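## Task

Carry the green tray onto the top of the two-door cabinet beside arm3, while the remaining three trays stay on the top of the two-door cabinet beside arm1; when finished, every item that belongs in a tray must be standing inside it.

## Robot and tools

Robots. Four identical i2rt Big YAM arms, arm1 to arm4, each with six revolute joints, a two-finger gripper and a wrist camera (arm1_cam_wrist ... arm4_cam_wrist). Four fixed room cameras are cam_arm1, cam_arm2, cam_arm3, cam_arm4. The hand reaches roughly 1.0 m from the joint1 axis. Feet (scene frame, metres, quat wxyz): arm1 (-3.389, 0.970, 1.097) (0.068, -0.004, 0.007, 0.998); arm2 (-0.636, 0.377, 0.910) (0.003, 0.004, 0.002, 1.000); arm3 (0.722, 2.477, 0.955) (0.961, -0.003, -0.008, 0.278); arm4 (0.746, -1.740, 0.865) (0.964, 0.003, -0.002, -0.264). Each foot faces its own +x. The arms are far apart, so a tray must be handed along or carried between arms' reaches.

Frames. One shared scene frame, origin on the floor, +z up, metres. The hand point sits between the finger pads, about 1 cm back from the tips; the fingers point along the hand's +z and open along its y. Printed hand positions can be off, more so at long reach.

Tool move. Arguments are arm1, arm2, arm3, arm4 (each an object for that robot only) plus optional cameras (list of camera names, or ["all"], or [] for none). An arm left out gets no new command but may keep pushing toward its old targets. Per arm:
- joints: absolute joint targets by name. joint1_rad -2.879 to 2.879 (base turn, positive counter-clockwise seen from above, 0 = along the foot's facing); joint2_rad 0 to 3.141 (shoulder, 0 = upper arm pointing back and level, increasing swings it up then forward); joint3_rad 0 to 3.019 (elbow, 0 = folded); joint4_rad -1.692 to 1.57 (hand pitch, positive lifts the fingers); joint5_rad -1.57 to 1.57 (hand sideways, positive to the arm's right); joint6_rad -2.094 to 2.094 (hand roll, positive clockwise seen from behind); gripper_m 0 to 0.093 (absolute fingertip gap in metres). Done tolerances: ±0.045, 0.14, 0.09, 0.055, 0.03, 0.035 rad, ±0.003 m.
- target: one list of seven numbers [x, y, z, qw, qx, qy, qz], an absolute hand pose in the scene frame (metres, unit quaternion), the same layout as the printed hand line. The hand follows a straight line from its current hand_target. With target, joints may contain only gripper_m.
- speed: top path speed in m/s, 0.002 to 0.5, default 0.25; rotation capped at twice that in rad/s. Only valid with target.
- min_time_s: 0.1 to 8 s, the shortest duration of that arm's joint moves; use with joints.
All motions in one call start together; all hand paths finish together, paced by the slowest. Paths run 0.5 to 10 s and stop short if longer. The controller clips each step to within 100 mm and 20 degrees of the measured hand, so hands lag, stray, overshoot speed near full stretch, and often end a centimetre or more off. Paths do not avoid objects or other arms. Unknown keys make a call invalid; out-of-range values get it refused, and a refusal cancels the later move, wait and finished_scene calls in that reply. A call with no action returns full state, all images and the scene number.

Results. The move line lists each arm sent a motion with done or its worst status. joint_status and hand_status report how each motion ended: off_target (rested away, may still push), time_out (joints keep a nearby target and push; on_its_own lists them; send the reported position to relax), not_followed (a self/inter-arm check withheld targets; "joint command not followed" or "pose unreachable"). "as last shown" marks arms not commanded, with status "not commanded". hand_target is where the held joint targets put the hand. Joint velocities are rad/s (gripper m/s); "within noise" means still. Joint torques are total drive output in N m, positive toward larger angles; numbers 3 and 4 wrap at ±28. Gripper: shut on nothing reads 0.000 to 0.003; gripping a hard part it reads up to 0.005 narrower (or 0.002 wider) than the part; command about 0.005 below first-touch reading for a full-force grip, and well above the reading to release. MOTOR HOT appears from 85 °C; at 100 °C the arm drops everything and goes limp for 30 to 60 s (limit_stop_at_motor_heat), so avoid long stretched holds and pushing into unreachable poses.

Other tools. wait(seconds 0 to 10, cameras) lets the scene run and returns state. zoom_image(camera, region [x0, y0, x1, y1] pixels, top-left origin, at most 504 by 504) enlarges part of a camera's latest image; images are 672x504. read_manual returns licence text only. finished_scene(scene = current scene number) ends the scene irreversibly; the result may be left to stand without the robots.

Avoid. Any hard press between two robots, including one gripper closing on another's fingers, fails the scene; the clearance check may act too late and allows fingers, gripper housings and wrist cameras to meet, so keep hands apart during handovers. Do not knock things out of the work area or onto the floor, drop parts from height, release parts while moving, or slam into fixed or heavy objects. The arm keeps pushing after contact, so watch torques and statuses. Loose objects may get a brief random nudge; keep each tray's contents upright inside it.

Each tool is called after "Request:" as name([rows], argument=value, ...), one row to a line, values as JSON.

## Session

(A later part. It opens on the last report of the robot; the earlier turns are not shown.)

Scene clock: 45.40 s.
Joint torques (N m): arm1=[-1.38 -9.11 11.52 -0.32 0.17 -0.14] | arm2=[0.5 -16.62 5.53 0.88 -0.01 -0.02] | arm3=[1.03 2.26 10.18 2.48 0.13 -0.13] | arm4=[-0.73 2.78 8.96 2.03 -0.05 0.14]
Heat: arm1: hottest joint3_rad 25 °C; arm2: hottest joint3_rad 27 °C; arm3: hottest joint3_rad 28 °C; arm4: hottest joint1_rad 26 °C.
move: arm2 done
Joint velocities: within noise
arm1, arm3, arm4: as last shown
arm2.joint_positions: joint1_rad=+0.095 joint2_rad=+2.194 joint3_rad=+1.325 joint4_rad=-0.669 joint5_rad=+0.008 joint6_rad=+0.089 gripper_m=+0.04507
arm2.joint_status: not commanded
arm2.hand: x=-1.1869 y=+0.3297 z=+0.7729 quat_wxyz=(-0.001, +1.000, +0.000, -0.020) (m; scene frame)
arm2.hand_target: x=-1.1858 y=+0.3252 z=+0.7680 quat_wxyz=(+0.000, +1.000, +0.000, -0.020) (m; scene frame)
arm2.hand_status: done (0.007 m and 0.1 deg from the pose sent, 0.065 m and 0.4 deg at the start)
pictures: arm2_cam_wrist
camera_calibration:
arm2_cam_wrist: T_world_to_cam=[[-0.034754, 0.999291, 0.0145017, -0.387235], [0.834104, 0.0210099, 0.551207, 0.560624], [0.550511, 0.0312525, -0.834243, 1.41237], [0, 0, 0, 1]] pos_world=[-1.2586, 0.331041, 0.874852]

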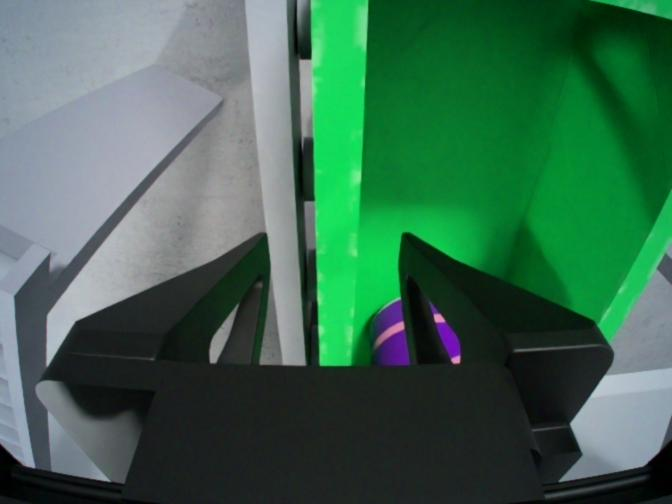

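Request:
move(arm2={"target":[-1.184,0.325,0.754,0,0.9998,0,-0.02],"speed":0.08})

Request:
move(arm2={"joints":{"gripper_m":0.004}})

Request:
move(arm2={"target":[-1.19,0.328,0.96,0,0.9996,0,-0.025],"speed":0.12}, cameras=["arm2_cam_wrist","cam_arm2"])

Scene clock: 46.87 s.
Joint torques (N m): arm1=[-1.32 -9.11 11.52 -0.32 0.17 -0.14] | arm2=[0.44 -16.32 5.11 0.9 -0.01 -0.01] | arm3=[0.79 2.2 10.17 2.52 0.12 -0.12] | arm4=[-0.73 2.78 8.98 2.03 -0.05 0.14]
Heat: arm1: hottest joint3_rad 25 °C; arm2: hottest joint3_rad 27 °C; arm3: hottest joint3_rad 28 °C; arm4: hottest joint1_rad 26 °C.
move: arm2 off_target
Joint velocities: within noise
arm1, arm3, arm4: as last shown
arm2.joint_positions: joint1_rad=+0.095 joint2_rad=+2.213 joint3_rad=+1.325 joint4_rad=-0.640 joint5_rad=+0.008 joint6_rad=+0.089 gripper_m=+0.04507
arm2.joint_status: not commanded
arm2.hand: x=-1.1889 y=+0.3295 z=+0.7631 quat_wxyz=(-0.001, +1.000, +0.000, -0.025) (m; scene frame)
arm2.hand_target: x=-1.1839 y=+0.3252 z=+0.7542 quat_wxyz=(+0.000, +1.000, +0.000, -0.020) (m; scene frame)
arm2.hand_status: off_target (0.011 m and 0.6 deg from the pose sent, 0.020 m and 0.1 deg at the start)
pictures: none

Scene clock: 47.47 s.
Joint torques (N m): arm1=[-1.32 -9.17 11.54 -0.32 0.17 -0.14] | arm2=[0.5 -16.32 5.12 0.9 -0.08 -0.01] | arm3=[1.08 2.32 10.15 2.55 0.13 -0.12] | arm4=[-0.73 2.84 8.96 2.03 -0.05 0.14]
Heat: arm1: hottest joint3_rad 25 °C; arm2: hottest joint3_rad 27 °C; arm3: hottest joint3_rad 28 °C; arm4: hottest joint1_rad 26 °C.
move: arm2 off_target
Joint velocities: within noise
arm1, arm3, arm4: as last shown
arm2.joint_positions: joint1_rad=+0.095 joint2_rad=+2.213 joint3_rad=+1.325 joint4_rad=-0.640 joint5_rad=+0.010 joint6_rad=+0.089 gripper_m=+0.01207
arm2.joint_status: gripper_m off_target (ended at +0.01209, target +0.00400)
arm2.hand: x=-1.1889 y=+0.3296 z=+0.7631 quat_wxyz=(-0.002, +1.000, +0.000, -0.025) (m; scene frame)
arm2.hand_target: x=-1.1838 y=+0.3250 z=+0.7542 quat_wxyz=(+0.000, +1.000, +0.000, -0.020) (m; scene frame)
arm2.hand_status: not commanded
pictures: none

Scene clock: 50.10 s.
Joint torques (N m): arm1=[-1.32 -9.11 11.54 -0.31 0.17 -0.14] | arm2=[0.03 -19.19 12.33 -0.38 0.27 -0.11] | arm3=[0.91 2.26 10.18 2.58 0.12 -0.13] | arm4=[-0.73 2.84 8.96 2.03 -0.05 0.14]
Heat: arm1: hottest joint3_rad 25 °C; arm2: hottest joint3_rad 27 °C; arm3: hottest joint3_rad 28 °C; arm4: hottest joint1_rad 26 °C.
move: arm2 off_target
Joint velocities: within noise
arm1, arm3, arm4: as last shown
arm2.joint_positions: joint1_rad=+0.095 joint2_rad=+1.932 joint3_rad=+1.332 joint4_rad=-1.030 joint5_rad=+0.001 joint6_rad=+0.093 gripper_m=+0.01207
arm2.joint_status: not commanded
arm2.hand: x=-1.1533 y=+0.3315 z=+0.9115 quat_wxyz=(-0.001, +1.000, -0.002, +0.026) (m; scene frame)
arm2.hand_target: x=-1.1865 y=+0.3281 z=+0.9607 quat_wxyz=(+0.000, +1.000, +0.000, -0.026) (m; scene frame)
arm2.hand_status: off_target (0.061 m and 5.8 deg from the pose sent, 0.197 m and 0.2 deg at the start)
pictures: arm2_cam_wrist, cam_arm2
camera_calibration:
arm2_cam_wrist: T_world_to_cam=[[-0.0319466, 0.999417, 0.0120382, -0.38448], [0.780092, 0.0174025, 0.625422, 0.327347], [0.624848, 0.029371, -0.780194, 1.54647], [0, 0, 0, 1]] pos_world=[-1.23396, 0.333138, 1.00645]

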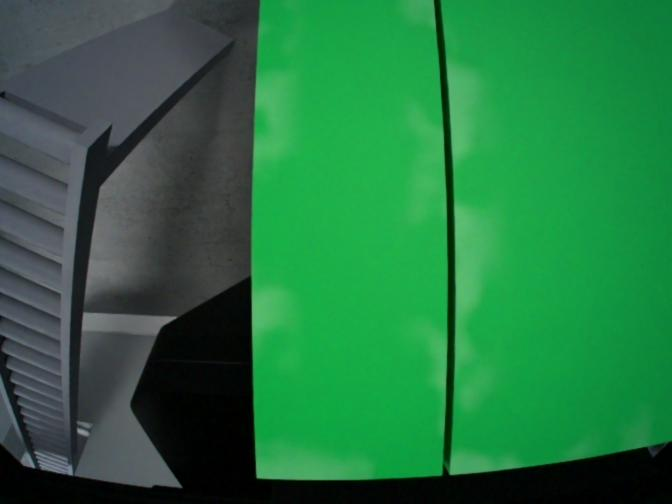

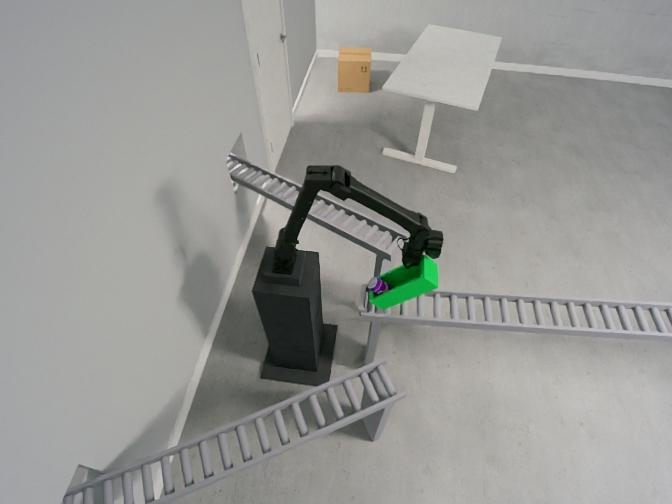

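Request:
move(arm2={"target":[-1.186,0.327,0.83,0,0.9998,0,-0.02],"speed":0.08})

Request:
move(arm2={"target":[-1.186,0.327,0.765,0,0.9998,0,-0.02],"speed":0.06}, cameras=["arm2_cam_wrist","cam_arm2"])

Request:
zoom_image(camera="cam_arm2", region=[340, 220, 500, 340])

Scene clock: 52.63 s.
Joint torques (N m): arm1=[-1.32 -9.11 11.54 -0.31 0.17 -0.14] | arm2=[0.09 -13.22 5.94 1.03 0.11 -0.03] | arm3=[0.79 2.43 10.13 2.54 0.14 -0.13] | arm4=[-0.73 2.84 8.98 2.03 -0.04 0.14]
Heat: arm1: hottest joint3_rad 25 °C; arm2: hottest joint3_rad 27 °C; arm3: hottest joint3_rad 28 °C; arm4: hottest joint1_rad 26 °C.
move: arm2 off_target
Joint velocities: within noise
arm1, arm3, arm4: as last shown
arm2.joint_positions: joint1_rad=+0.096 joint2_rad=+2.032 joint3_rad=+1.332 joint4_rad=-0.790 joint5_rad=+0.004 joint6_rad=+0.087 gripper_m=+0.01207
arm2.joint_status: not commanded
arm2.hand: x=-1.1971 y=+0.3277 z=+0.8604 quat_wxyz=(+0.003, +0.999, +0.002, -0.044) (m; scene frame)
arm2.hand_target: x=-1.1848 y=+0.3273 z=+0.8313 quat_wxyz=(+0.000, +1.000, +0.000, -0.020) (m; scene frame)
arm2.hand_status: off_target (0.032 m and 2.8 deg from the pose sent, 0.088 m and 5.3 deg at the start)
pictures: none

Scene clock: 54.30 s.
Joint torques (N m): arm1=[-1.32 -9.17 11.52 -0.31 0.17 -0.14] | arm2=[0.03 -10.17 3.9 0.01 -0.23 -0.09] | arm3=[0.91 2.37 10.18 2.55 0.13 -0.13] | arm4=[-0.73 2.84 8.96 2.03 -0.05 0.14]
Heat: arm1: hottest joint3_rad 25 °C; arm2: hottest joint3_rad 27 °C; arm3: hottest joint3_rad 28 °C; arm4: hottest joint1_rad 26 °C.
move: arm2 off_target
Joint velocities: within noise
arm1, arm3, arm4: as last shown
arm2.joint_positions: joint1_rad=+0.096 joint2_rad=+2.089 joint3_rad=+1.346 joint4_rad=-0.637 joint5_rad=+0.015 joint6_rad=+0.092 gripper_m=+0.01207
arm2.joint_status: not commanded
arm2.hand: x=-1.2305 y=+0.3264 z=+0.8382 quat_wxyz=(+0.003, +0.995, -0.002, -0.099) (m; scene frame)
arm2.hand_target: x=-1.1818 y=+0.3278 z=+0.7729 quat_wxyz=(+0.000, +1.000, +0.000, -0.020) (m; scene frame)
arm2.hand_status: off_target (0.086 m and 9.1 deg from the pose sent, 0.096 m and 2.8 deg at the start)
pictures: arm2_cam_wrist, cam_arm2
camera_calibration:
arm2_cam_wrist: T_world_to_cam=[[-0.0291863, 0.999509, 0.0114265, -0.377042], [0.910587, 0.0218713, 0.412738, 0.770988], [0.412285, 0.0224511, -0.910778, 1.38793], [0, 0, 0, 1]] pos_world=[-1.28528, 0.328834, 0.950185]

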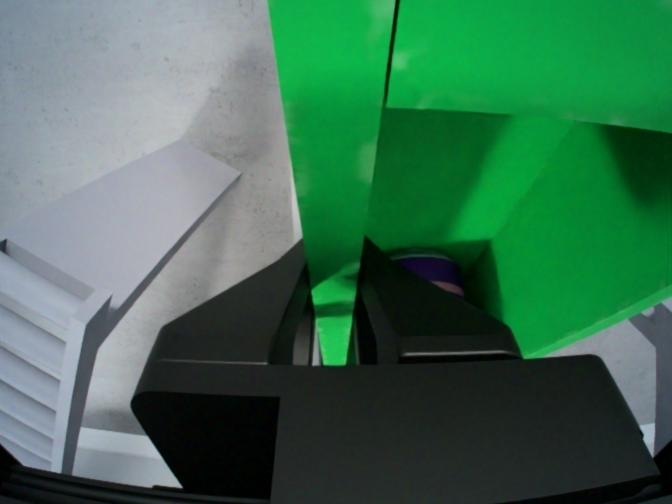

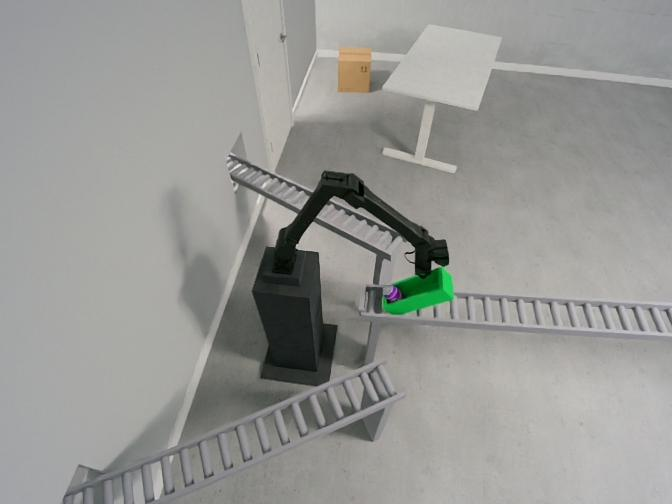

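Scaled by 3.150 from the camera's 672x504 image, which has a finer 960x720 frame.

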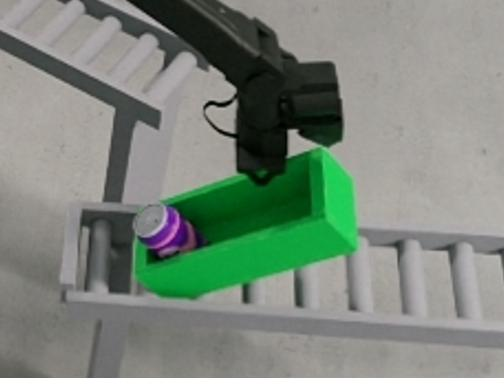

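Request:
move(arm2={"target":[-1.21,0.327,0.86,0,0.996,0,0.09],"speed":0.1}, cameras=["arm2_cam_wrist","cam_arm2"])

Request:
zoom_image(camera="cam_arm2", region=[340, 220, 500, 340])

Scene clock: 58.27 s.
Joint torques (N m): arm1=[-1.38 -9.11 11.52 -0.32 0.17 -0.14] | arm2=[-0.5 -17.67 9.06 -1.74 -0.06 -0.1] | arm3=[0.97 2.32 10.11 2.56 0.14 -0.13] | arm4=[-0.73 2.84 8.96 2.03 -0.04 0.14]
Heat: arm1: hottest joint3_rad 26 °C; arm2: hottest joint3_rad 27 °C; arm3: hottest joint3_rad 29 °C; arm4: hottest joint1_rad 26 °C.
move: arm2 off_target
Joint velocities: within noise
arm1.joint_positions: joint1_rad=+1.658 joint2_rad=+1.474 joint3_rad=+1.267 joint4_rad=-1.394 joint5_rad=+0.006 joint6_rad=+1.512 gripper_m=+0.04493
arm1.joint_status: not commanded
arm1.hand: x=-3.4120 y=+0.5545 z=+1.2908 quat_wxyz=(-0.007, +1.000, +0.005, +0.002) (m; scene frame)
arm1.hand_target: x=-3.4199 y=+0.5502 z=+1.2999 quat_wxyz=(+0.000, +1.000, +0.000, +0.000) (m; scene frame)
arm1.hand_status: not commanded
arm2.joint_positions: joint1_rad=+0.094 joint2_rad=+2.189 joint3_rad=+1.602 joint4_rad=-1.132 joint5_rad=-0.010 joint6_rad=+0.083 gripper_m=+0.01207
arm2.joint_status: not commanded
arm2.hand: x=-1.2116 y=+0.3252 z=+0.8574 quat_wxyz=(+0.000, +0.998, +0.002, +0.071) (m; scene frame)
arm2.hand_target: x=-1.2098 y=+0.3269 z=+0.8601 quat_wxyz=(+0.000, +0.996, +0.000, +0.089) (m; scene frame)
arm2.hand_status: off_target (0.004 m and 2.2 deg from the pose sent, 0.030 m and 21.7 deg at the start)
arm3.joint_positions: joint1_rad=+0.827 joint2_rad=+0.635 joint3_rad=+1.493 joint4_rad=-1.192 joint5_rad=+0.128 joint6_rad=+0.670 gripper_m=+0.09396
arm3.joint_status: not commanded
arm3.hand: x=+0.7771 y=+2.7101 z=+1.5737 quat_wxyz=(-0.349, +0.256, -0.771, -0.466) (m; scene frame)
arm3.hand_target: x=+0.7762 y=+2.7061 z=+1.5860 quat_wxyz=(-0.354, +0.253, -0.764, -0.477) (m; scene frame)
arm3.hand_status: not commanded
arm4.joint_positions: joint1_rad=-0.546 joint2_rad=+0.615 joint3_rad=+1.544 joint4_rad=-1.256 joint5_rad=-0.261 joint6_rad=-0.380 gripper_m=+0.09396
arm4.joint_status: not commanded
arm4.hand: x=+0.8806 y=-1.9065 z=+1.4980 quat_wxyz=(-0.502, -0.207, -0.782, +0.305) (m; scene frame)
arm4.hand_target: x=+0.8787 y=-1.9029 z=+1.5072 quat_wxyz=(-0.508, -0.204, -0.776, +0.312) (m; scene frame)
arm4.hand_status: not commanded
pictures: arm2_cam_wrist, cam_arm2
camera_calibration:
arm2_cam_wrist: T_world_to_cam=[[-0.040307, 0.999174, 0.0051525, -0.383459], [0.720905, 0.0255101, 0.692564, 0.274878], [0.691861, 0.0316296, -0.721338, 1.57087], [0, 0, 0, 1]] pos_world=[-1.30044, 0.326444, 0.944735]

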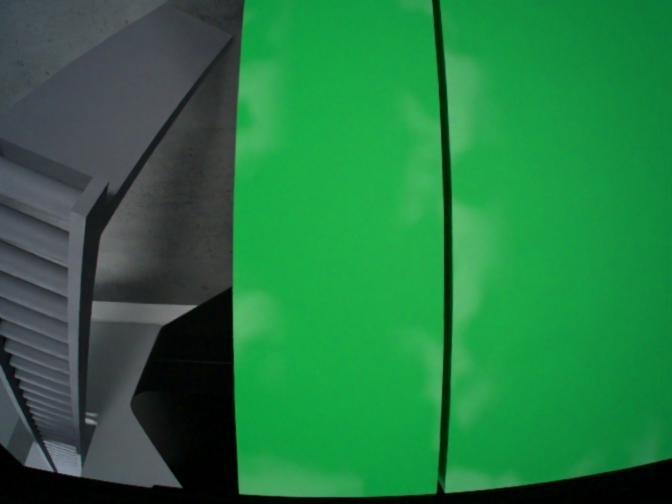

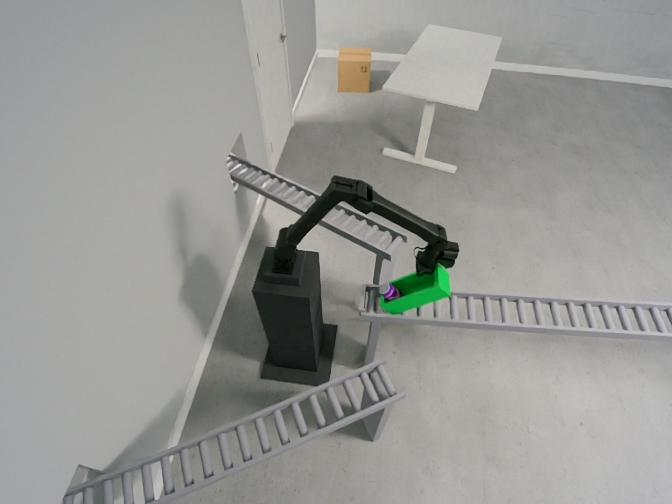

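Scaled by 3.150 from the camera's 672x504 image, which has a finer 960x720 frame.

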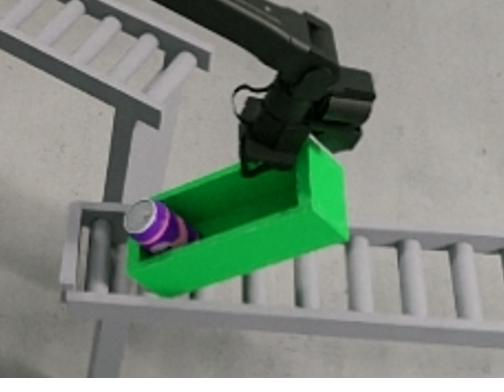

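Request:
move(arm2={"target":[-1.22,0.327,0.835,0,0.9985,0,0.06],"speed":0.06})

Request:
move(arm2={"target":[-1.22,0.327,0.765,0,0.966,0,0.26],"speed":0.06}, cameras=["arm2_cam_wrist","cam_arm2"])

Request:
zoom_image(camera="cam_arm2", region=[340, 220, 500, 340])

Scene clock: 60.07 s.
Joint torques (N m): arm1=[-1.38 -9.11 11.54 -0.31 0.17 -0.14] | arm2=[-0.38 -17.08 7.12 0.5 0.08 -0.09] | arm3=[0.79 2.43 10.14 2.52 0.13 -0.12] | arm4=[-0.73 2.84 8.96 2.04 -0.05 0.14]
Heat: arm1: hottest joint3_rad 26 °C; arm2: hottest joint2_rad 27 °C; arm3: hottest joint3_rad 29 °C; arm4: hottest joint1_rad 26 °C.
move: arm2 off_target
Joint velocities: within noise
arm1, arm3, arm4: as last shown
arm2.joint_positions: joint1_rad=+0.092 joint2_rad=+2.204 joint3_rad=+1.602 joint4_rad=-1.083 joint5_rad=-0.009 joint6_rad=+0.083 gripper_m=+0.01207
arm2.joint_status: not commanded
arm2.hand: x=-1.2210 y=+0.3252 z=+0.8476 quat_wxyz=(+0.001, +0.999, +0.002, +0.053) (m; scene frame)
arm2.hand_target: x=-1.2198 y=+0.3271 z=+0.8351 quat_wxyz=(+0.000, +0.998, +0.000, +0.060) (m; scene frame)
arm2.hand_status: off_target (0.013 m and 0.8 deg from the pose sent, 0.024 m and 1.2 deg at the start)
pictures: none

Scene clock: 64.10 s.
Joint torques (N m): arm1=[-1.38 -9.11 11.52 -0.32 0.17 -0.14] | arm2=[-0.44 -15.15 5.81 -1.46 -0.31 -0.18] | arm3=[0.91 2.37 10.15 2.58 0.14 -0.12] | arm4=[-0.73 2.78 8.96 2.03 -0.05 0.14]
Heat: arm1: hottest joint3_rad 26 °C; arm2: hottest joint2_rad 27 °C; arm3: hottest joint3_rad 29 °C; arm4: hottest joint1_rad 26 °C.
move: arm2 off_target
Joint velocities: within noise
arm1, arm3, arm4: as last shown
arm2.joint_positions: joint1_rad=+0.084 joint2_rad=+2.516 joint3_rad=+2.081 joint4_rad=-1.530 joint5_rad=-0.026 joint6_rad=+0.075 gripper_m=+0.01207
arm2.joint_status: not commanded
arm2.hand: x=-1.2539 y=+0.3244 z=+0.8223 quat_wxyz=(+0.000, +0.981, -0.001, +0.192) (m; scene frame)
arm2.hand_target: x=-1.2182 y=+0.3270 z=+0.7693 quat_wxyz=(+0.000, +0.966, +0.000, +0.260) (m; scene frame)
arm2.hand_status: off_target (0.067 m and 8.0 deg from the pose sent, 0.083 m and 24.0 deg at the start)
pictures: arm2_cam_wrist, cam_arm2
camera_calibration:
arm2_cam_wrist: T_world_to_cam=[[-0.0352646, 0.999377, -0.00173126, -0.372308], [0.530868, 0.0202002, 0.847213, -0.0340426], [0.84672, 0.0289575, -0.53125, 1.61357], [0, 0, 0, 1]] pos_world=[-1.3613, 0.326039, 0.885406]

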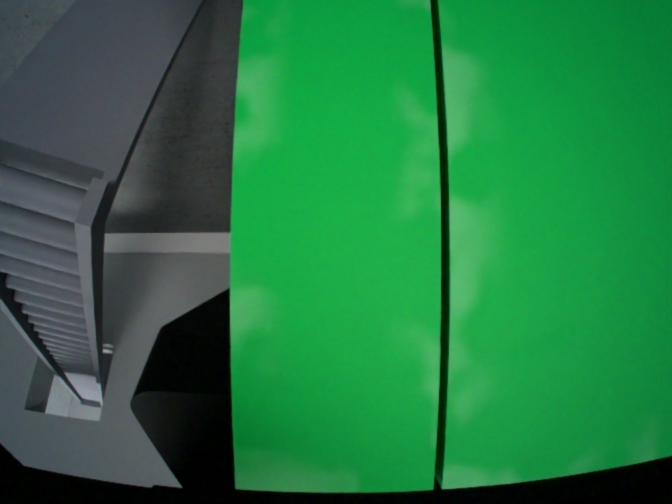

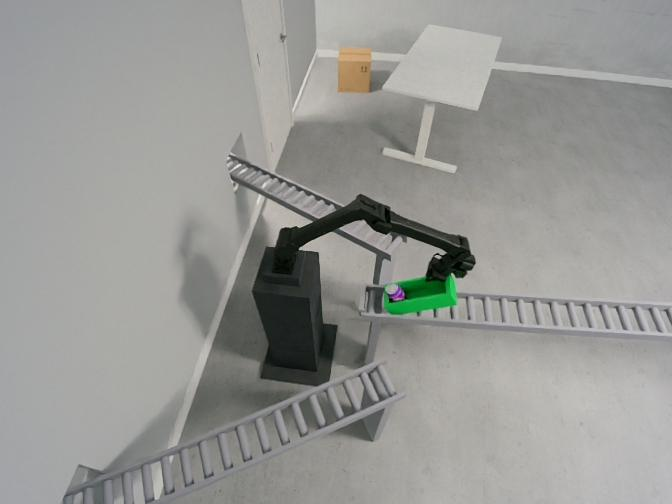

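Scaled by 3.150 from the camera's 672x504 image, which has a finer 960x720 frame.

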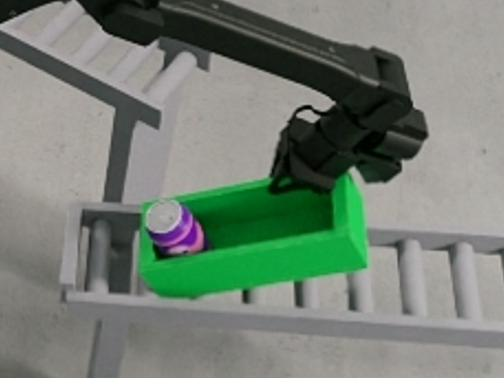

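Request:
move(arm2={"target":[-1.25,0.327,0.79,0,0.97,0,0.243],"speed":0.06})

Request:
move(arm2={"joints":{"gripper_m":0.0115}}, cameras=["cam_arm2"])

Request:
zoom_image(camera="cam_arm2", region=[340, 220, 500, 340])

Scene clock: 66.00 s.
Joint torques (N m): arm1=[-1.26 -9.11 11.52 -0.31 0.17 -0.14] | arm2=[-0.5 -17.85 8.36 -1.02 -0.15 -0.18] | arm3=[0.91 2.2 10.14 2.54 0.12 -0.13] | arm4=[-0.73 2.84 8.96 2.03 -0.05 0.14]
Heat: arm1: hottest joint3_rad 26 °C; arm2: hottest joint3_rad 28 °C; arm3: hottest joint3_rad 29 °C; arm4: hottest joint1_rad 26 °C.
move: arm2 off_target
Joint velocities: within noise
arm1, arm3, arm4: as last shown
arm2.joint_positions: joint1_rad=+0.083 joint2_rad=+2.578 joint3_rad=+2.186 joint4_rad=-1.613 joint5_rad=-0.027 joint6_rad=+0.074 gripper_m=+0.01207
arm2.joint_status: not commanded
arm2.hand: x=-1.2608 y=+0.3244 z=+0.8195 quat_wxyz=(-0.001, +0.977, -0.001, +0.212) (m; scene frame)
arm2.hand_target: x=-1.2491 y=+0.3270 z=+0.7910 quat_wxyz=(+0.000, +0.970, +0.000, +0.242) (m; scene frame)
arm2.hand_status: off_target (0.032 m and 3.6 deg from the pose sent, 0.033 m and 6.0 deg at the start)
pictures: none

Scene clock: 66.30 s.
Joint torques (N m): arm1=[-1.32 -9.11 11.52 -0.32 0.17 -0.14] | arm2=[-0.56 -17.96 8.38 -1.06 -0.15 -0.18] | arm3=[0.85 2.32 10.17 2.59 0.14 -0.12] | arm4=[-0.73 2.84 8.96 2.03 -0.05 0.14]
Heat: arm1: hottest joint3_rad 26 °C; arm2: hottest joint3_rad 28 °C; arm3: hottest joint3_rad 29 °C; arm4: hottest joint1_rad 26 °C.
move: arm2 done
Joint velocities: within noise
arm1, arm3, arm4: as last shown
arm2.joint_positions: joint1_rad=+0.083 joint2_rad=+2.578 joint3_rad=+2.186 joint4_rad=-1.613 joint5_rad=-0.027 joint6_rad=+0.074 gripper_m=+0.01207
arm2.joint_status: all done
arm2.hand: x=-1.2609 y=+0.3244 z=+0.8196 quat_wxyz=(-0.001, +0.977, -0.001, +0.212) (m; scene frame)
arm2.hand_target: x=-1.2492 y=+0.3269 z=+0.7911 quat_wxyz=(+0.000, +0.970, +0.000, +0.242) (m; scene frame)
arm2.hand_status: not commanded
pictures: cam_arm2

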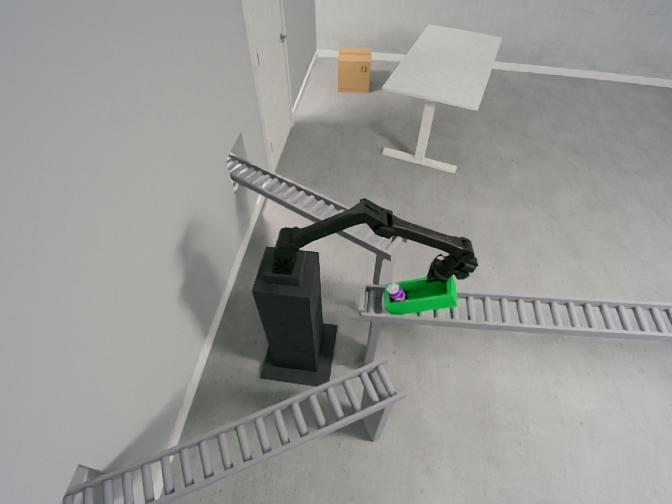

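Scaled by 3.150 from the camera's 672x504 image, which has a finer 960x720 frame.

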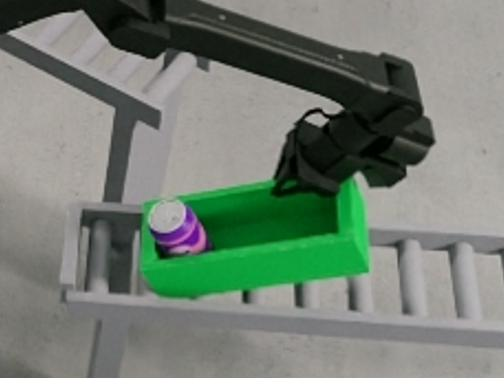

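Request:
move(arm2={"joints":{"gripper_m":0.0135}}, cameras=["cam_arm2"])

Request:
zoom_image(camera="cam_arm2", region=[340, 220, 500, 340])

Scene clock: 67.33 s.
Joint torques (N m): arm1=[-1.32 -9.11 11.52 -0.31 0.17 -0.14] | arm2=[-0.5 -19.66 7.97 -0.96 -0.08 -0.18] | arm3=[0.91 2.2 10.17 2.54 0.13 -0.12] | arm4=[-0.73 2.78 8.96 2.03 -0.05 0.14]
Heat: arm1: hottest joint3_rad 26 °C; arm2: hottest joint3_rad 28 °C; arm3: hottest joint3_rad 29 °C; arm4: hottest joint1_rad 26 °C.
move: arm2 done
Joint velocities: within noise
arm1, arm3, arm4: as last shown
arm2.joint_positions: joint1_rad=+0.083 joint2_rad=+2.601 joint3_rad=+2.190 joint4_rad=-1.617 joint5_rad=-0.030 joint6_rad=+0.073 gripper_m=+0.01345
arm2.joint_status: all done
arm2.hand: x=-1.2564 y=+0.3243 z=+0.8069 quat_wxyz=(-0.001, +0.975, -0.001, +0.223) (m; scene frame)
arm2.hand_target: x=-1.2491 y=+0.3269 z=+0.7909 quat_wxyz=(+0.000, +0.970, +0.000, +0.242) (m; scene frame)
arm2.hand_status: not commanded
pictures: cam_arm2

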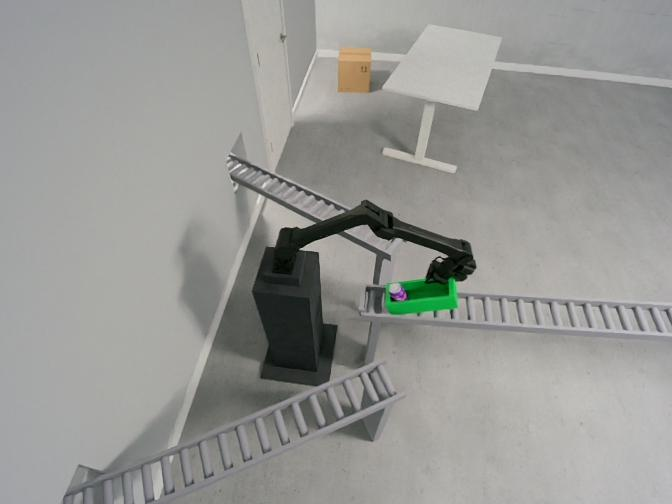

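Scaled by 3.150 from the camera's 672x504 image, which has a finer 960x720 frame.

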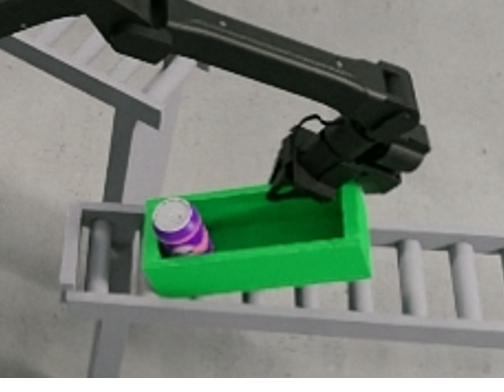

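Request:
move(arm2={"target":[-1.24,0.327,0.745,0,0.97,0,0.243],"speed":0.05}, cameras=["cam_arm2"])

Request:
zoom_image(camera="cam_arm2", region=[340, 220, 500, 340])

Scene clock: 69.07 s.
Joint torques (N m): arm1=[-1.32 -9.11 11.52 -0.31 0.17 -0.14] | arm2=[-0.38 -18.14 4.96 -0.25 -0.1 -0.16] | arm3=[0.91 2.32 10.14 2.54 0.13 -0.12] | arm4=[-0.73 2.78 8.96 2.03 -0.05 0.14]
Heat: arm1: hottest joint3_rad 26 °C; arm2: hottest joint3_rad 28 °C; arm3: hottest joint3_rad 29 °C; arm4: hottest joint1_rad 26 °C.
move: arm2 off_target
Joint velocities: within noise
arm1, arm3, arm4: as last shown
arm2.joint_positions: joint1_rad=+0.082 joint2_rad=+2.618 joint3_rad=+2.187 joint4_rad=-1.550 joint5_rad=-0.030 joint6_rad=+0.073 gripper_m=+0.01348
arm2.joint_status: not commanded
arm2.hand: x=-1.2661 y=+0.3243 z=+0.7890 quat_wxyz=(+0.001, +0.980, -0.001, +0.200) (m; scene frame)
arm2.hand_target: x=-1.2388 y=+0.3270 z=+0.7474 quat_wxyz=(+0.000, +0.970, +0.000, +0.243) (m; scene frame)
arm2.hand_status: off_target (0.051 m and 5.0 deg from the pose sent, 0.064 m and 2.3 deg at the start)
pictures: cam_arm2

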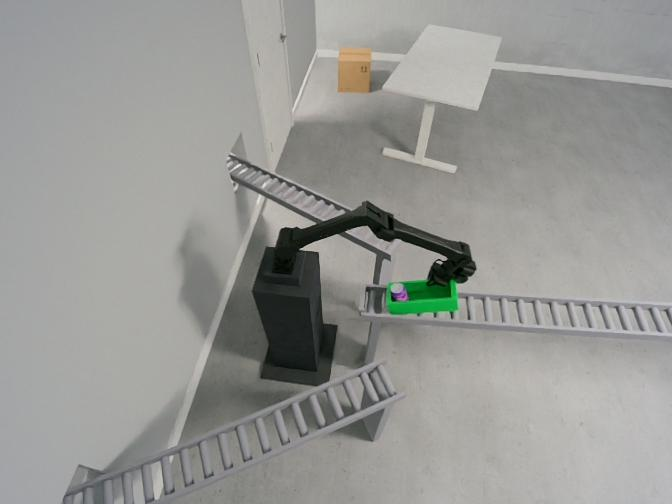

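Scaled by 3.150 from the camera's 672x504 image, which has a finer 960x720 frame.

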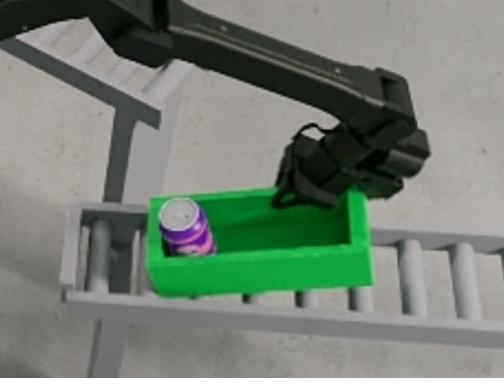

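Request:
move(arm2={"joints":{"gripper_m":0.02}})

Request:
move(arm2={"target":[-1.25,0.327,0.90,0,0.985,0,0.17],"speed":0.2,"joints":{"gripper_m":0.045}}, cameras=["cam_arm2","arm2_cam_wrist"])

Request:
zoom_image(camera="cam_arm2", region=[340, 220, 500, 340])

Scene clock: 69.90 s.
Joint torques (N m): arm1=[-1.38 -9.11 11.52 -0.32 0.17 -0.14] | arm2=[-0.32 -18.2 4.94 -0.47 -0.09 -0.15] | arm3=[0.73 2.37 10.15 2.56 0.13 -0.12] | arm4=[-0.73 2.84 8.96 2.03 -0.05 0.14]
Heat: arm1: hottest joint3_rad 26 °C; arm2: hottest joint2_rad 27 °C; arm3: hottest joint3_rad 29 °C; arm4: hottest joint1_rad 26 °C.
move: arm2 done
Joint velocities: within noise
arm1, arm3, arm4: as last shown
arm2.joint_positions: joint1_rad=+0.081 joint2_rad=+2.619 joint3_rad=+2.187 joint4_rad=-1.544 joint5_rad=-0.030 joint6_rad=+0.072 gripper_m=+0.01987
arm2.joint_status: all done
arm2.hand: x=-1.2672 y=+0.3244 z=+0.7875 quat_wxyz=(+0.001, +0.980, -0.001, +0.198) (m; scene frame)
arm2.hand_target: x=-1.2387 y=+0.3271 z=+0.7473 quat_wxyz=(+0.000, +0.970, +0.000, +0.243) (m; scene frame)
arm2.hand_status: not commanded
pictures: none

Scene clock: 71.37 s.
Joint torques (N m): arm1=[-1.38 -9.11 11.52 -0.32 0.17 -0.14] | arm2=[-0.21 -20.66 7.34 -0.49 0.13 -0.07] | arm3=[0.91 2.37 10.13 2.58 0.13 -0.12] | arm4=[-0.73 2.78 8.96 2.03 -0.05 0.14]
Heat: arm1: hottest joint3_rad 26 °C; arm2: hottest joint2_rad 27 °C; arm3: hottest joint3_rad 29 °C; arm4: hottest joint1_rad 26 °C.
move: arm2 done
Joint velocities: within noise
arm1.joint_positions: joint1_rad=+1.658 joint2_rad=+1.474 joint3_rad=+1.267 joint4_rad=-1.394 joint5_rad=+0.006 joint6_rad=+1.512 gripper_m=+0.04493
arm1.joint_status: not commanded
arm1.hand: x=-3.4120 y=+0.5545 z=+1.2908 quat_wxyz=(-0.007, +1.000, +0.005, +0.002) (m; scene frame)
arm1.hand_target: x=-3.4199 y=+0.5502 z=+1.2999 quat_wxyz=(+0.000, +1.000, +0.000, +0.000) (m; scene frame)
arm1.hand_status: not commanded
arm2.joint_positions: joint1_rad=+0.081 joint2_rad=+2.368 joint3_rad=+2.034 joint4_rad=-1.570 joint5_rad=-0.026 joint6_rad=+0.070 gripper_m=+0.04493
arm2.joint_status: all done
arm2.hand: x=-1.2533 y=+0.3264 z=+0.9018 quat_wxyz=(+0.002, +0.987, +0.001, +0.163) (m; scene frame)
arm2.hand_target: x=-1.2500 y=+0.3270 z=+0.8999 quat_wxyz=(+0.000, +0.985, +0.000, +0.170) (m; scene frame)
arm2.hand_status: done (0.004 m and 0.9 deg from the pose sent, 0.114 m and 3.3 deg at the start)
arm3.joint_positions: joint1_rad=+0.827 joint2_rad=+0.635 joint3_rad=+1.493 joint4_rad=-1.192 joint5_rad=+0.128 joint6_rad=+0.670 gripper_m=+0.09396
arm3.joint_status: not commanded
arm3.hand: x=+0.7771 y=+2.7101 z=+1.5737 quat_wxyz=(-0.349, +0.256, -0.771, -0.466) (m; scene frame)
arm3.hand_target: x=+0.7762 y=+2.7061 z=+1.5860 quat_wxyz=(-0.354, +0.253, -0.764, -0.477) (m; scene frame)
arm3.hand_status: not commanded
arm4.joint_positions: joint1_rad=-0.546 joint2_rad=+0.615 joint3_rad=+1.544 joint4_rad=-1.256 joint5_rad=-0.261 joint6_rad=-0.380 gripper_m=+0.09396
arm4.joint_status: not commanded
arm4.hand: x=+0.8806 y=-1.9065 z=+1.4980 quat_wxyz=(-0.502, -0.207, -0.782, +0.305) (m; scene frame)
arm4.hand_target: x=+0.8787 y=-1.9029 z=+1.5072 quat_wxyz=(-0.508, -0.204, -0.776, +0.312) (m; scene frame)
arm4.hand_status: not commanded
pictures: arm2_cam_wrist, cam_arm2
camera_calibration:
arm2_cam_wrist: T_world_to_cam=[[-0.0377716, 0.99927, -0.00571015, -0.373605], [0.580461, 0.0265916, 0.813854, -0.0115908], [0.813411, 0.027426, -0.581042, 1.65897], [0, 0, 0, 1]] pos_world=[-1.35681, 0.328141, 0.971229]

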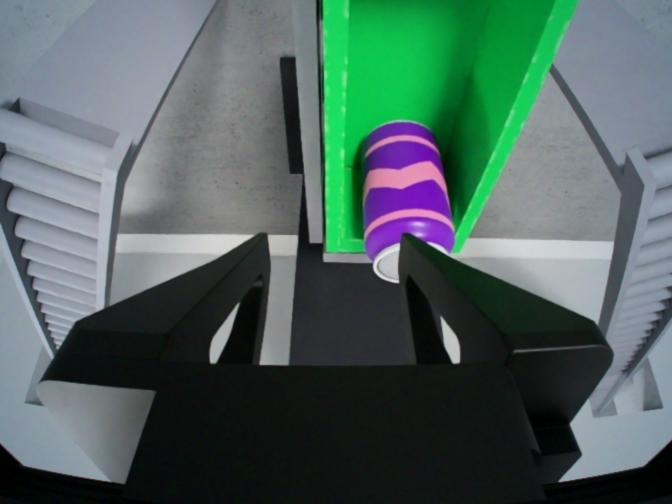

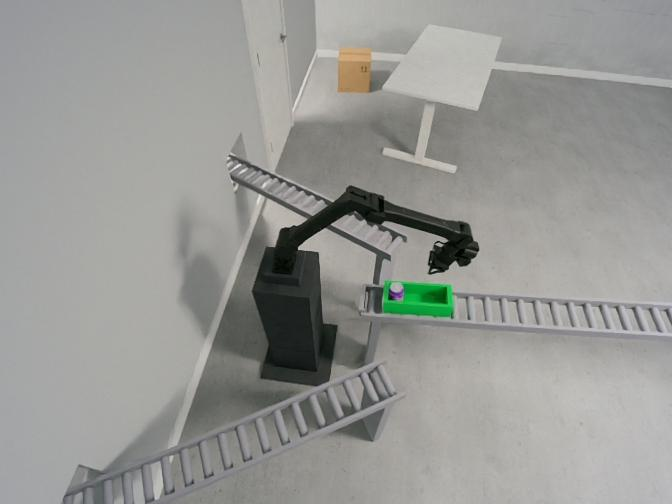

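Scaled by 3.150 from the camera's 672x504 image, which has a finer 960x720 frame.

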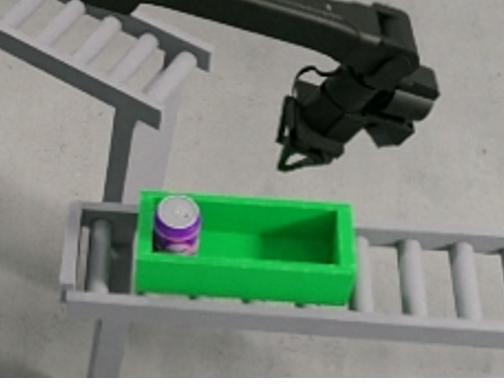

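Request:
move(arm2={"target":[-1.15,0.330,0.92,0,1,0,-0.005],"speed":0.25})

Request:
wait(seconds=1, cameras=["cam_arm2","arm2_cam_wrist"])

Request:
zoom_image(camera="cam_arm2", region=[340, 220, 500, 340])

Scene clock: 73.67 s.
Joint torques (N m): arm1=[-1.38 -9.17 11.54 -0.32 0.17 -0.14] | arm2=[0.44 -16.26 6.52 0.8 0.15 -0.01] | arm3=[0.85 2.43 10.15 2.58 0.13 -0.13] | arm4=[-0.73 2.78 8.96 2.03 -0.05 0.14]
Heat: arm1: hottest joint3_rad 26 °C; arm2: hottest joint2_rad 28 °C; arm3: hottest joint3_rad 29 °C; arm4: hottest joint1_rad 26 °C.
move: arm2 done
Joint velocities: within noise
arm1, arm3, arm4: as last shown
arm2.joint_positions: joint1_rad=+0.092 joint2_rad=+1.893 joint3_rad=+1.283 joint4_rad=-0.975 joint5_rad=+0.000 joint6_rad=+0.086 gripper_m=+0.04493
arm2.joint_status: not commanded
arm2.hand: x=-1.1496 y=+0.3334 z=+0.9157 quat_wxyz=(+0.001, +1.000, +0.000, +0.003) (m; scene frame)
arm2.hand_target: x=-1.1500 y=+0.3300 z=+0.9199 quat_wxyz=(+0.000, +1.000, +0.000, -0.005) (m; scene frame)
arm2.hand_status: done (0.005 m and 0.9 deg from the pose sent, 0.105 m and 19.3 deg at the start)
pictures: none

Scene clock: 74.67 s.
Joint torques (N m): arm1=[-1.32 -9.11 11.54 -0.32 0.17 -0.14] | arm2=[0.38 -16.21 6.5 0.76 0.15 -0.01] | arm3=[0.91 2.26 10.17 2.55 0.13 -0.13] | arm4=[-0.73 2.78 8.96 2.03 -0.04 0.14]
Heat: arm1: hottest joint3_rad 27 °C; arm2: hottest joint2_rad 28 °C; arm3: hottest joint3_rad 29 °C; arm4: hottest joint1_rad 26 °C.
Joint velocities: within noise
arm1.joint_positions: joint1_rad=+1.658 joint2_rad=+1.474 joint3_rad=+1.267 joint4_rad=-1.394 joint5_rad=+0.006 joint6_rad=+1.512 gripper_m=+0.04493
arm1.joint_status: not commanded
arm1.hand: x=-3.4120 y=+0.5545 z=+1.2908 quat_wxyz=(-0.007, +1.000, +0.005, +0.002) (m; scene frame)
arm1.hand_target: x=-3.4199 y=+0.5502 z=+1.2999 quat_wxyz=(+0.000, +1.000, +0.000, +0.000) (m; scene frame)
arm1.hand_status: not commanded
arm2.joint_positions: joint1_rad=+0.092 joint2_rad=+1.893 joint3_rad=+1.283 joint4_rad=-0.975 joint5_rad=+0.000 joint6_rad=+0.086 gripper_m=+0.04493
arm2.joint_status: not commanded
arm2.hand: x=-1.1496 y=+0.3334 z=+0.9157 quat_wxyz=(+0.001, +1.000, +0.000, +0.003) (m; scene frame)
arm2.hand_target: x=-1.1500 y=+0.3300 z=+0.9199 quat_wxyz=(+0.000, +1.000, +0.000, -0.005) (m; scene frame)
arm2.hand_status: done (0.005 m and 0.9 deg from the pose sent, 0.105 m and 19.3 deg at the start)
arm3.joint_positions: joint1_rad=+0.827 joint2_rad=+0.635 joint3_rad=+1.493 joint4_rad=-1.192 joint5_rad=+0.128 joint6_rad=+0.670 gripper_m=+0.09396
arm3.joint_status: not commanded
arm3.hand: x=+0.7771 y=+2.7101 z=+1.5737 quat_wxyz=(-0.349, +0.256, -0.771, -0.466) (m; scene frame)
arm3.hand_target: x=+0.7762 y=+2.7061 z=+1.5860 quat_wxyz=(-0.354, +0.253, -0.764, -0.477) (m; scene frame)
arm3.hand_status: not commanded
arm4.joint_positions: joint1_rad=-0.546 joint2_rad=+0.615 joint3_rad=+1.544 joint4_rad=-1.256 joint5_rad=-0.261 joint6_rad=-0.380 gripper_m=+0.09396
arm4.joint_status: not commanded
arm4.hand: x=+0.8806 y=-1.9065 z=+1.4980 quat_wxyz=(-0.502, -0.207, -0.782, +0.305) (m; scene frame)
arm4.hand_target: x=+0.8787 y=-1.9029 z=+1.5072 quat_wxyz=(-0.508, -0.204, -0.776, +0.312) (m; scene frame)
arm4.hand_status: not commanded
wait: 1.00 s; at rest by 0.27 s
pictures: arm2_cam_wrist, cam_arm2
camera_calibration:
arm2_cam_wrist: T_world_to_cam=[[-0.0359203, 0.999315, 0.00889746, -0.387869], [0.807893, 0.0237968, 0.588848, 0.385204], [0.588233, 0.0283398, -0.808195, 1.53127], [0, 0, 0, 1]] pos_world=[-1.22588, 0.33504, 1.01419]

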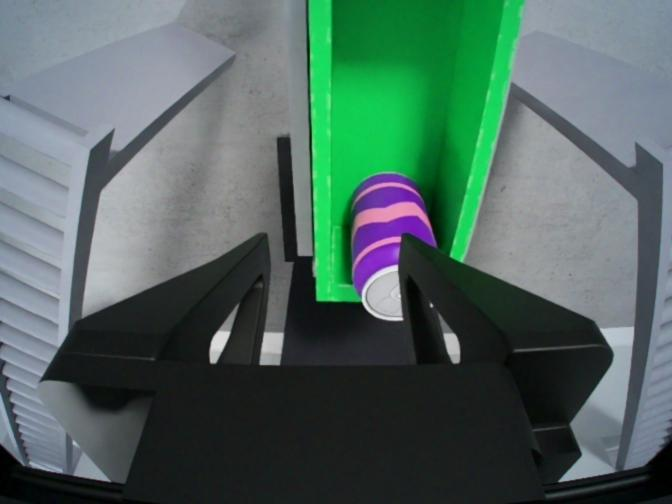

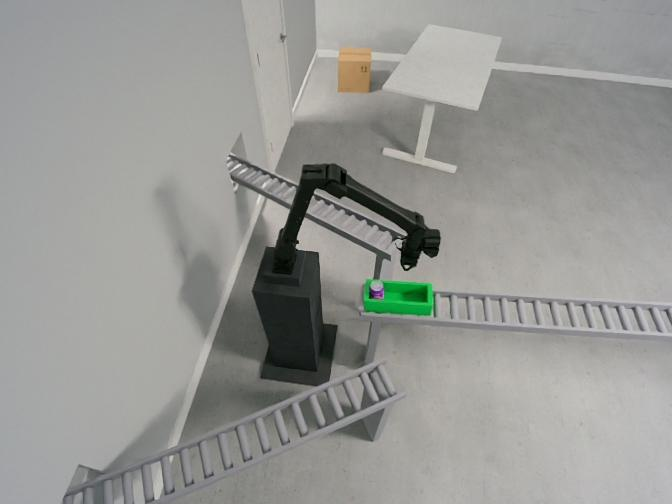

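Scaled by 3.150 from the camera's 672x504 image, which has a finer 960x720 frame.

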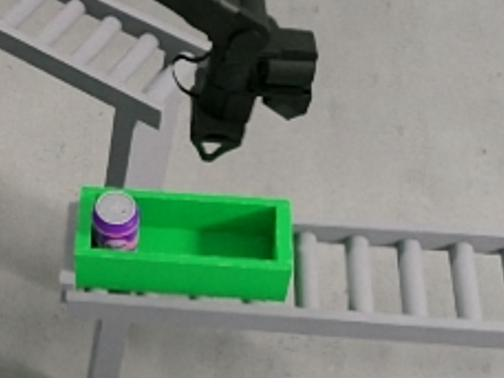

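Request:
move(arm2={"target":[-1.112,0.326,0.80,0,1,0,-0.005],"speed":0.15}, cameras=["arm2_cam_wrist"])

Scene clock: 76.57 s.
Joint torques (N m): arm1=[-1.32 -9.17 11.54 -0.32 0.17 -0.14] | arm2=[0.5 -14.27 5.12 0.8 0.15 -0.01] | arm3=[0.91 2.32 10.14 2.56 0.13 -0.12] | arm4=[-0.73 2.84 8.96 2.02 -0.05 0.14]
Heat: arm1: hottest joint3_rad 27 °C; arm2: hottest joint2_rad 28 °C; arm3: hottest joint3_rad 29 °C; arm4: hottest joint1_rad 26 °C.
move: arm2 done
Joint velocities: within noise
arm1, arm3, arm4: as last shown
arm2.joint_positions: joint1_rad=+0.107 joint2_rad=+2.019 joint3_rad=+1.098 joint4_rad=-0.648 joint5_rad=+0.000 joint6_rad=+0.101 gripper_m=+0.04493
arm2.joint_status: not commanded
arm2.hand: x=-1.1128 y=+0.3293 z=+0.8039 quat_wxyz=(+0.002, +1.000, +0.000, -0.005) (m; scene frame)
arm2.hand_target: x=-1.1119 y=+0.3260 z=+0.8000 quat_wxyz=(+0.000, +1.000, +0.000, -0.005) (m; scene frame)
arm2.hand_status: done (0.005 m and 0.2 deg from the pose sent, 0.122 m and 0.9 deg at the start)
pictures: arm2_cam_wrist
camera_calibration:
arm2_cam_wrist: T_world_to_cam=[[-0.0349921, 0.999354, 0.00816524, -0.379856], [0.816793, 0.02389, 0.576436, 0.441167], [0.575869, 0.02684, -0.817101, 1.41326], [0, 0, 0, 1]] pos_world=[-1.18749, 0.331139, 0.903573]

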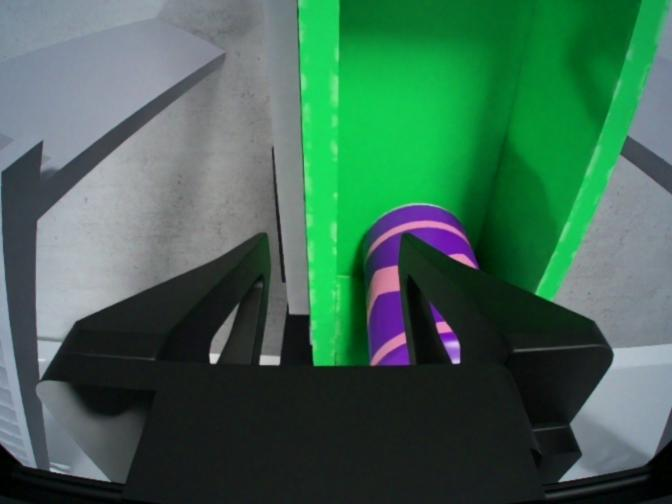

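Request:
move(arm2={"target":[-1.118,0.322,0.785,0,1,0,-0.005],"speed":0.1,"joints":{"gripper_m":0.034}})

Request:
move(arm2={"target":[-1.118,0.322,0.752,0,1,0,-0.005],"speed":0.08}, cameras=["arm2_cam_wrist","cam_arm2"])

Request:
zoom_image(camera="cam_arm2", region=[340, 220, 500, 340])

Scene clock: 78.40 s.
Joint torques (N m): arm1=[-1.32 -9.17 11.54 -0.31 0.17 -0.14] | arm2=[0.44 -14.21 6.27 0.77 0.15 -0.01] | arm3=[1.03 2.49 10.15 2.54 0.14 -0.12] | arm4=[-0.73 2.84 8.96 2.03 -0.05 0.14]
Heat: arm1: hottest joint3_rad 27 °C; arm2: hottest joint2_rad 28 °C; arm3: hottest joint3_rad 29 °C; arm4: hottest joint1_rad 26 °C.
move: arm2 off_target
Joint velocities: within noise
arm1, arm3, arm4: as last shown
arm2.joint_positions: joint1_rad=+0.114 joint2_rad=+2.058 joint3_rad=+1.098 joint4_rad=-0.626 joint5_rad=+0.001 joint6_rad=+0.108 gripper_m=+0.03408
arm2.joint_status: all done
arm2.hand: x=-1.1084 y=+0.3263 z=+0.7860 quat_wxyz=(+0.001, +1.000, +0.000, +0.004) (m; scene frame)
arm2.hand_target: x=-1.1178 y=+0.3220 z=+0.7851 quat_wxyz=(+0.000, +1.000, +0.000, -0.005) (m; scene frame)
arm2.hand_status: off_target (0.011 m and 1.0 deg from the pose sent, 0.021 m and 0.2 deg at the start)
pictures: none

Scene clock: 79.57 s.
Joint torques (N m): arm1=[-1.32 -9.17 11.54 -0.32 0.17 -0.14] | arm2=[0.44 -14.56 6.12 0.76 0.14 -0.01] | arm3=[0.85 2.37 10.21 2.59 0.14 -0.12] | arm4=[-0.73 2.78 8.98 2.03 -0.05 0.14]
Heat: arm1: hottest joint3_rad 27 °C; arm2: hottest joint2_rad 28 °C; arm3: hottest joint3_rad 29 °C; arm4: hottest joint1_rad 26 °C.
move: arm2 off_target
Joint velocities: within noise
arm1, arm3, arm4: as last shown
arm2.joint_positions: joint1_rad=+0.114 joint2_rad=+2.133 joint3_rad=+1.098 joint4_rad=-0.557 joint5_rad=+0.001 joint6_rad=+0.108 gripper_m=+0.03408
arm2.joint_status: not commanded
arm2.hand: x=-1.1050 y=+0.3266 z=+0.7519 quat_wxyz=(+0.000, +1.000, +0.000, +0.007) (m; scene frame)
arm2.hand_target: x=-1.1178 y=+0.3220 z=+0.7523 quat_wxyz=(+0.000, +1.000, +0.000, -0.005) (m; scene frame)
arm2.hand_status: off_target (0.014 m and 1.4 deg from the pose sent, 0.036 m and 1.0 deg at the start)
pictures: arm2_cam_wrist, cam_arm2
camera_calibration:
arm2_cam_wrist: T_world_to_cam=[[-0.0356272, 0.999314, 0.0101327, -0.378637], [0.803236, 0.0226012, 0.595233, 0.43616], [0.594595, 0.0293455, -0.80349, 1.37598], [0, 0, 0, 1]] pos_world=[-1.18198, 0.328141, 0.849802]

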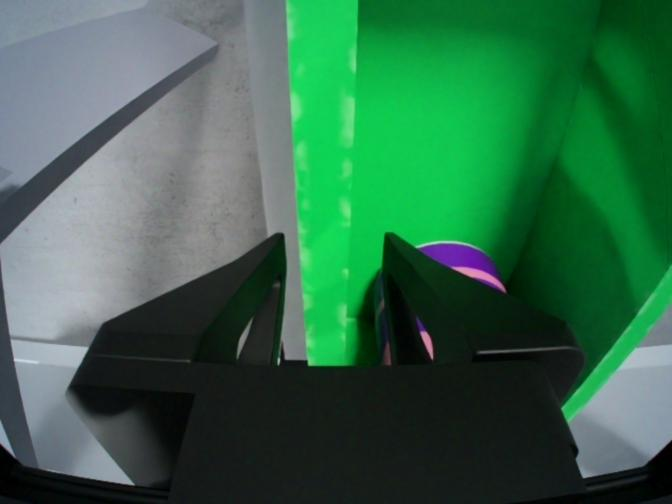

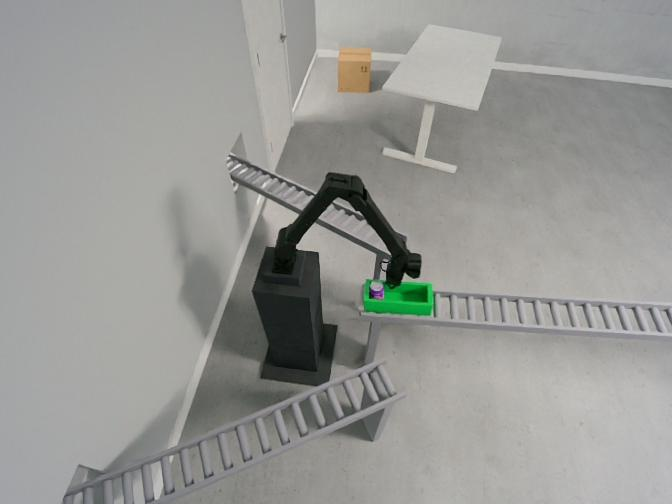

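Scaled by 3.150 from the camera's 672x504 image, which has a finer 960x720 frame.

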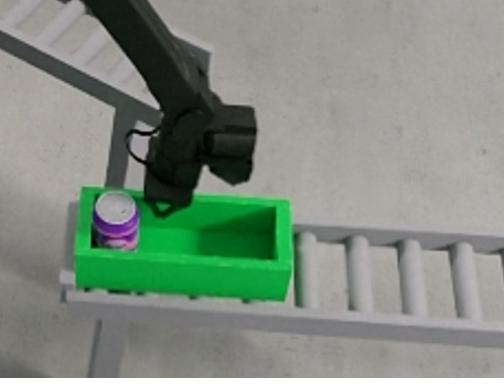

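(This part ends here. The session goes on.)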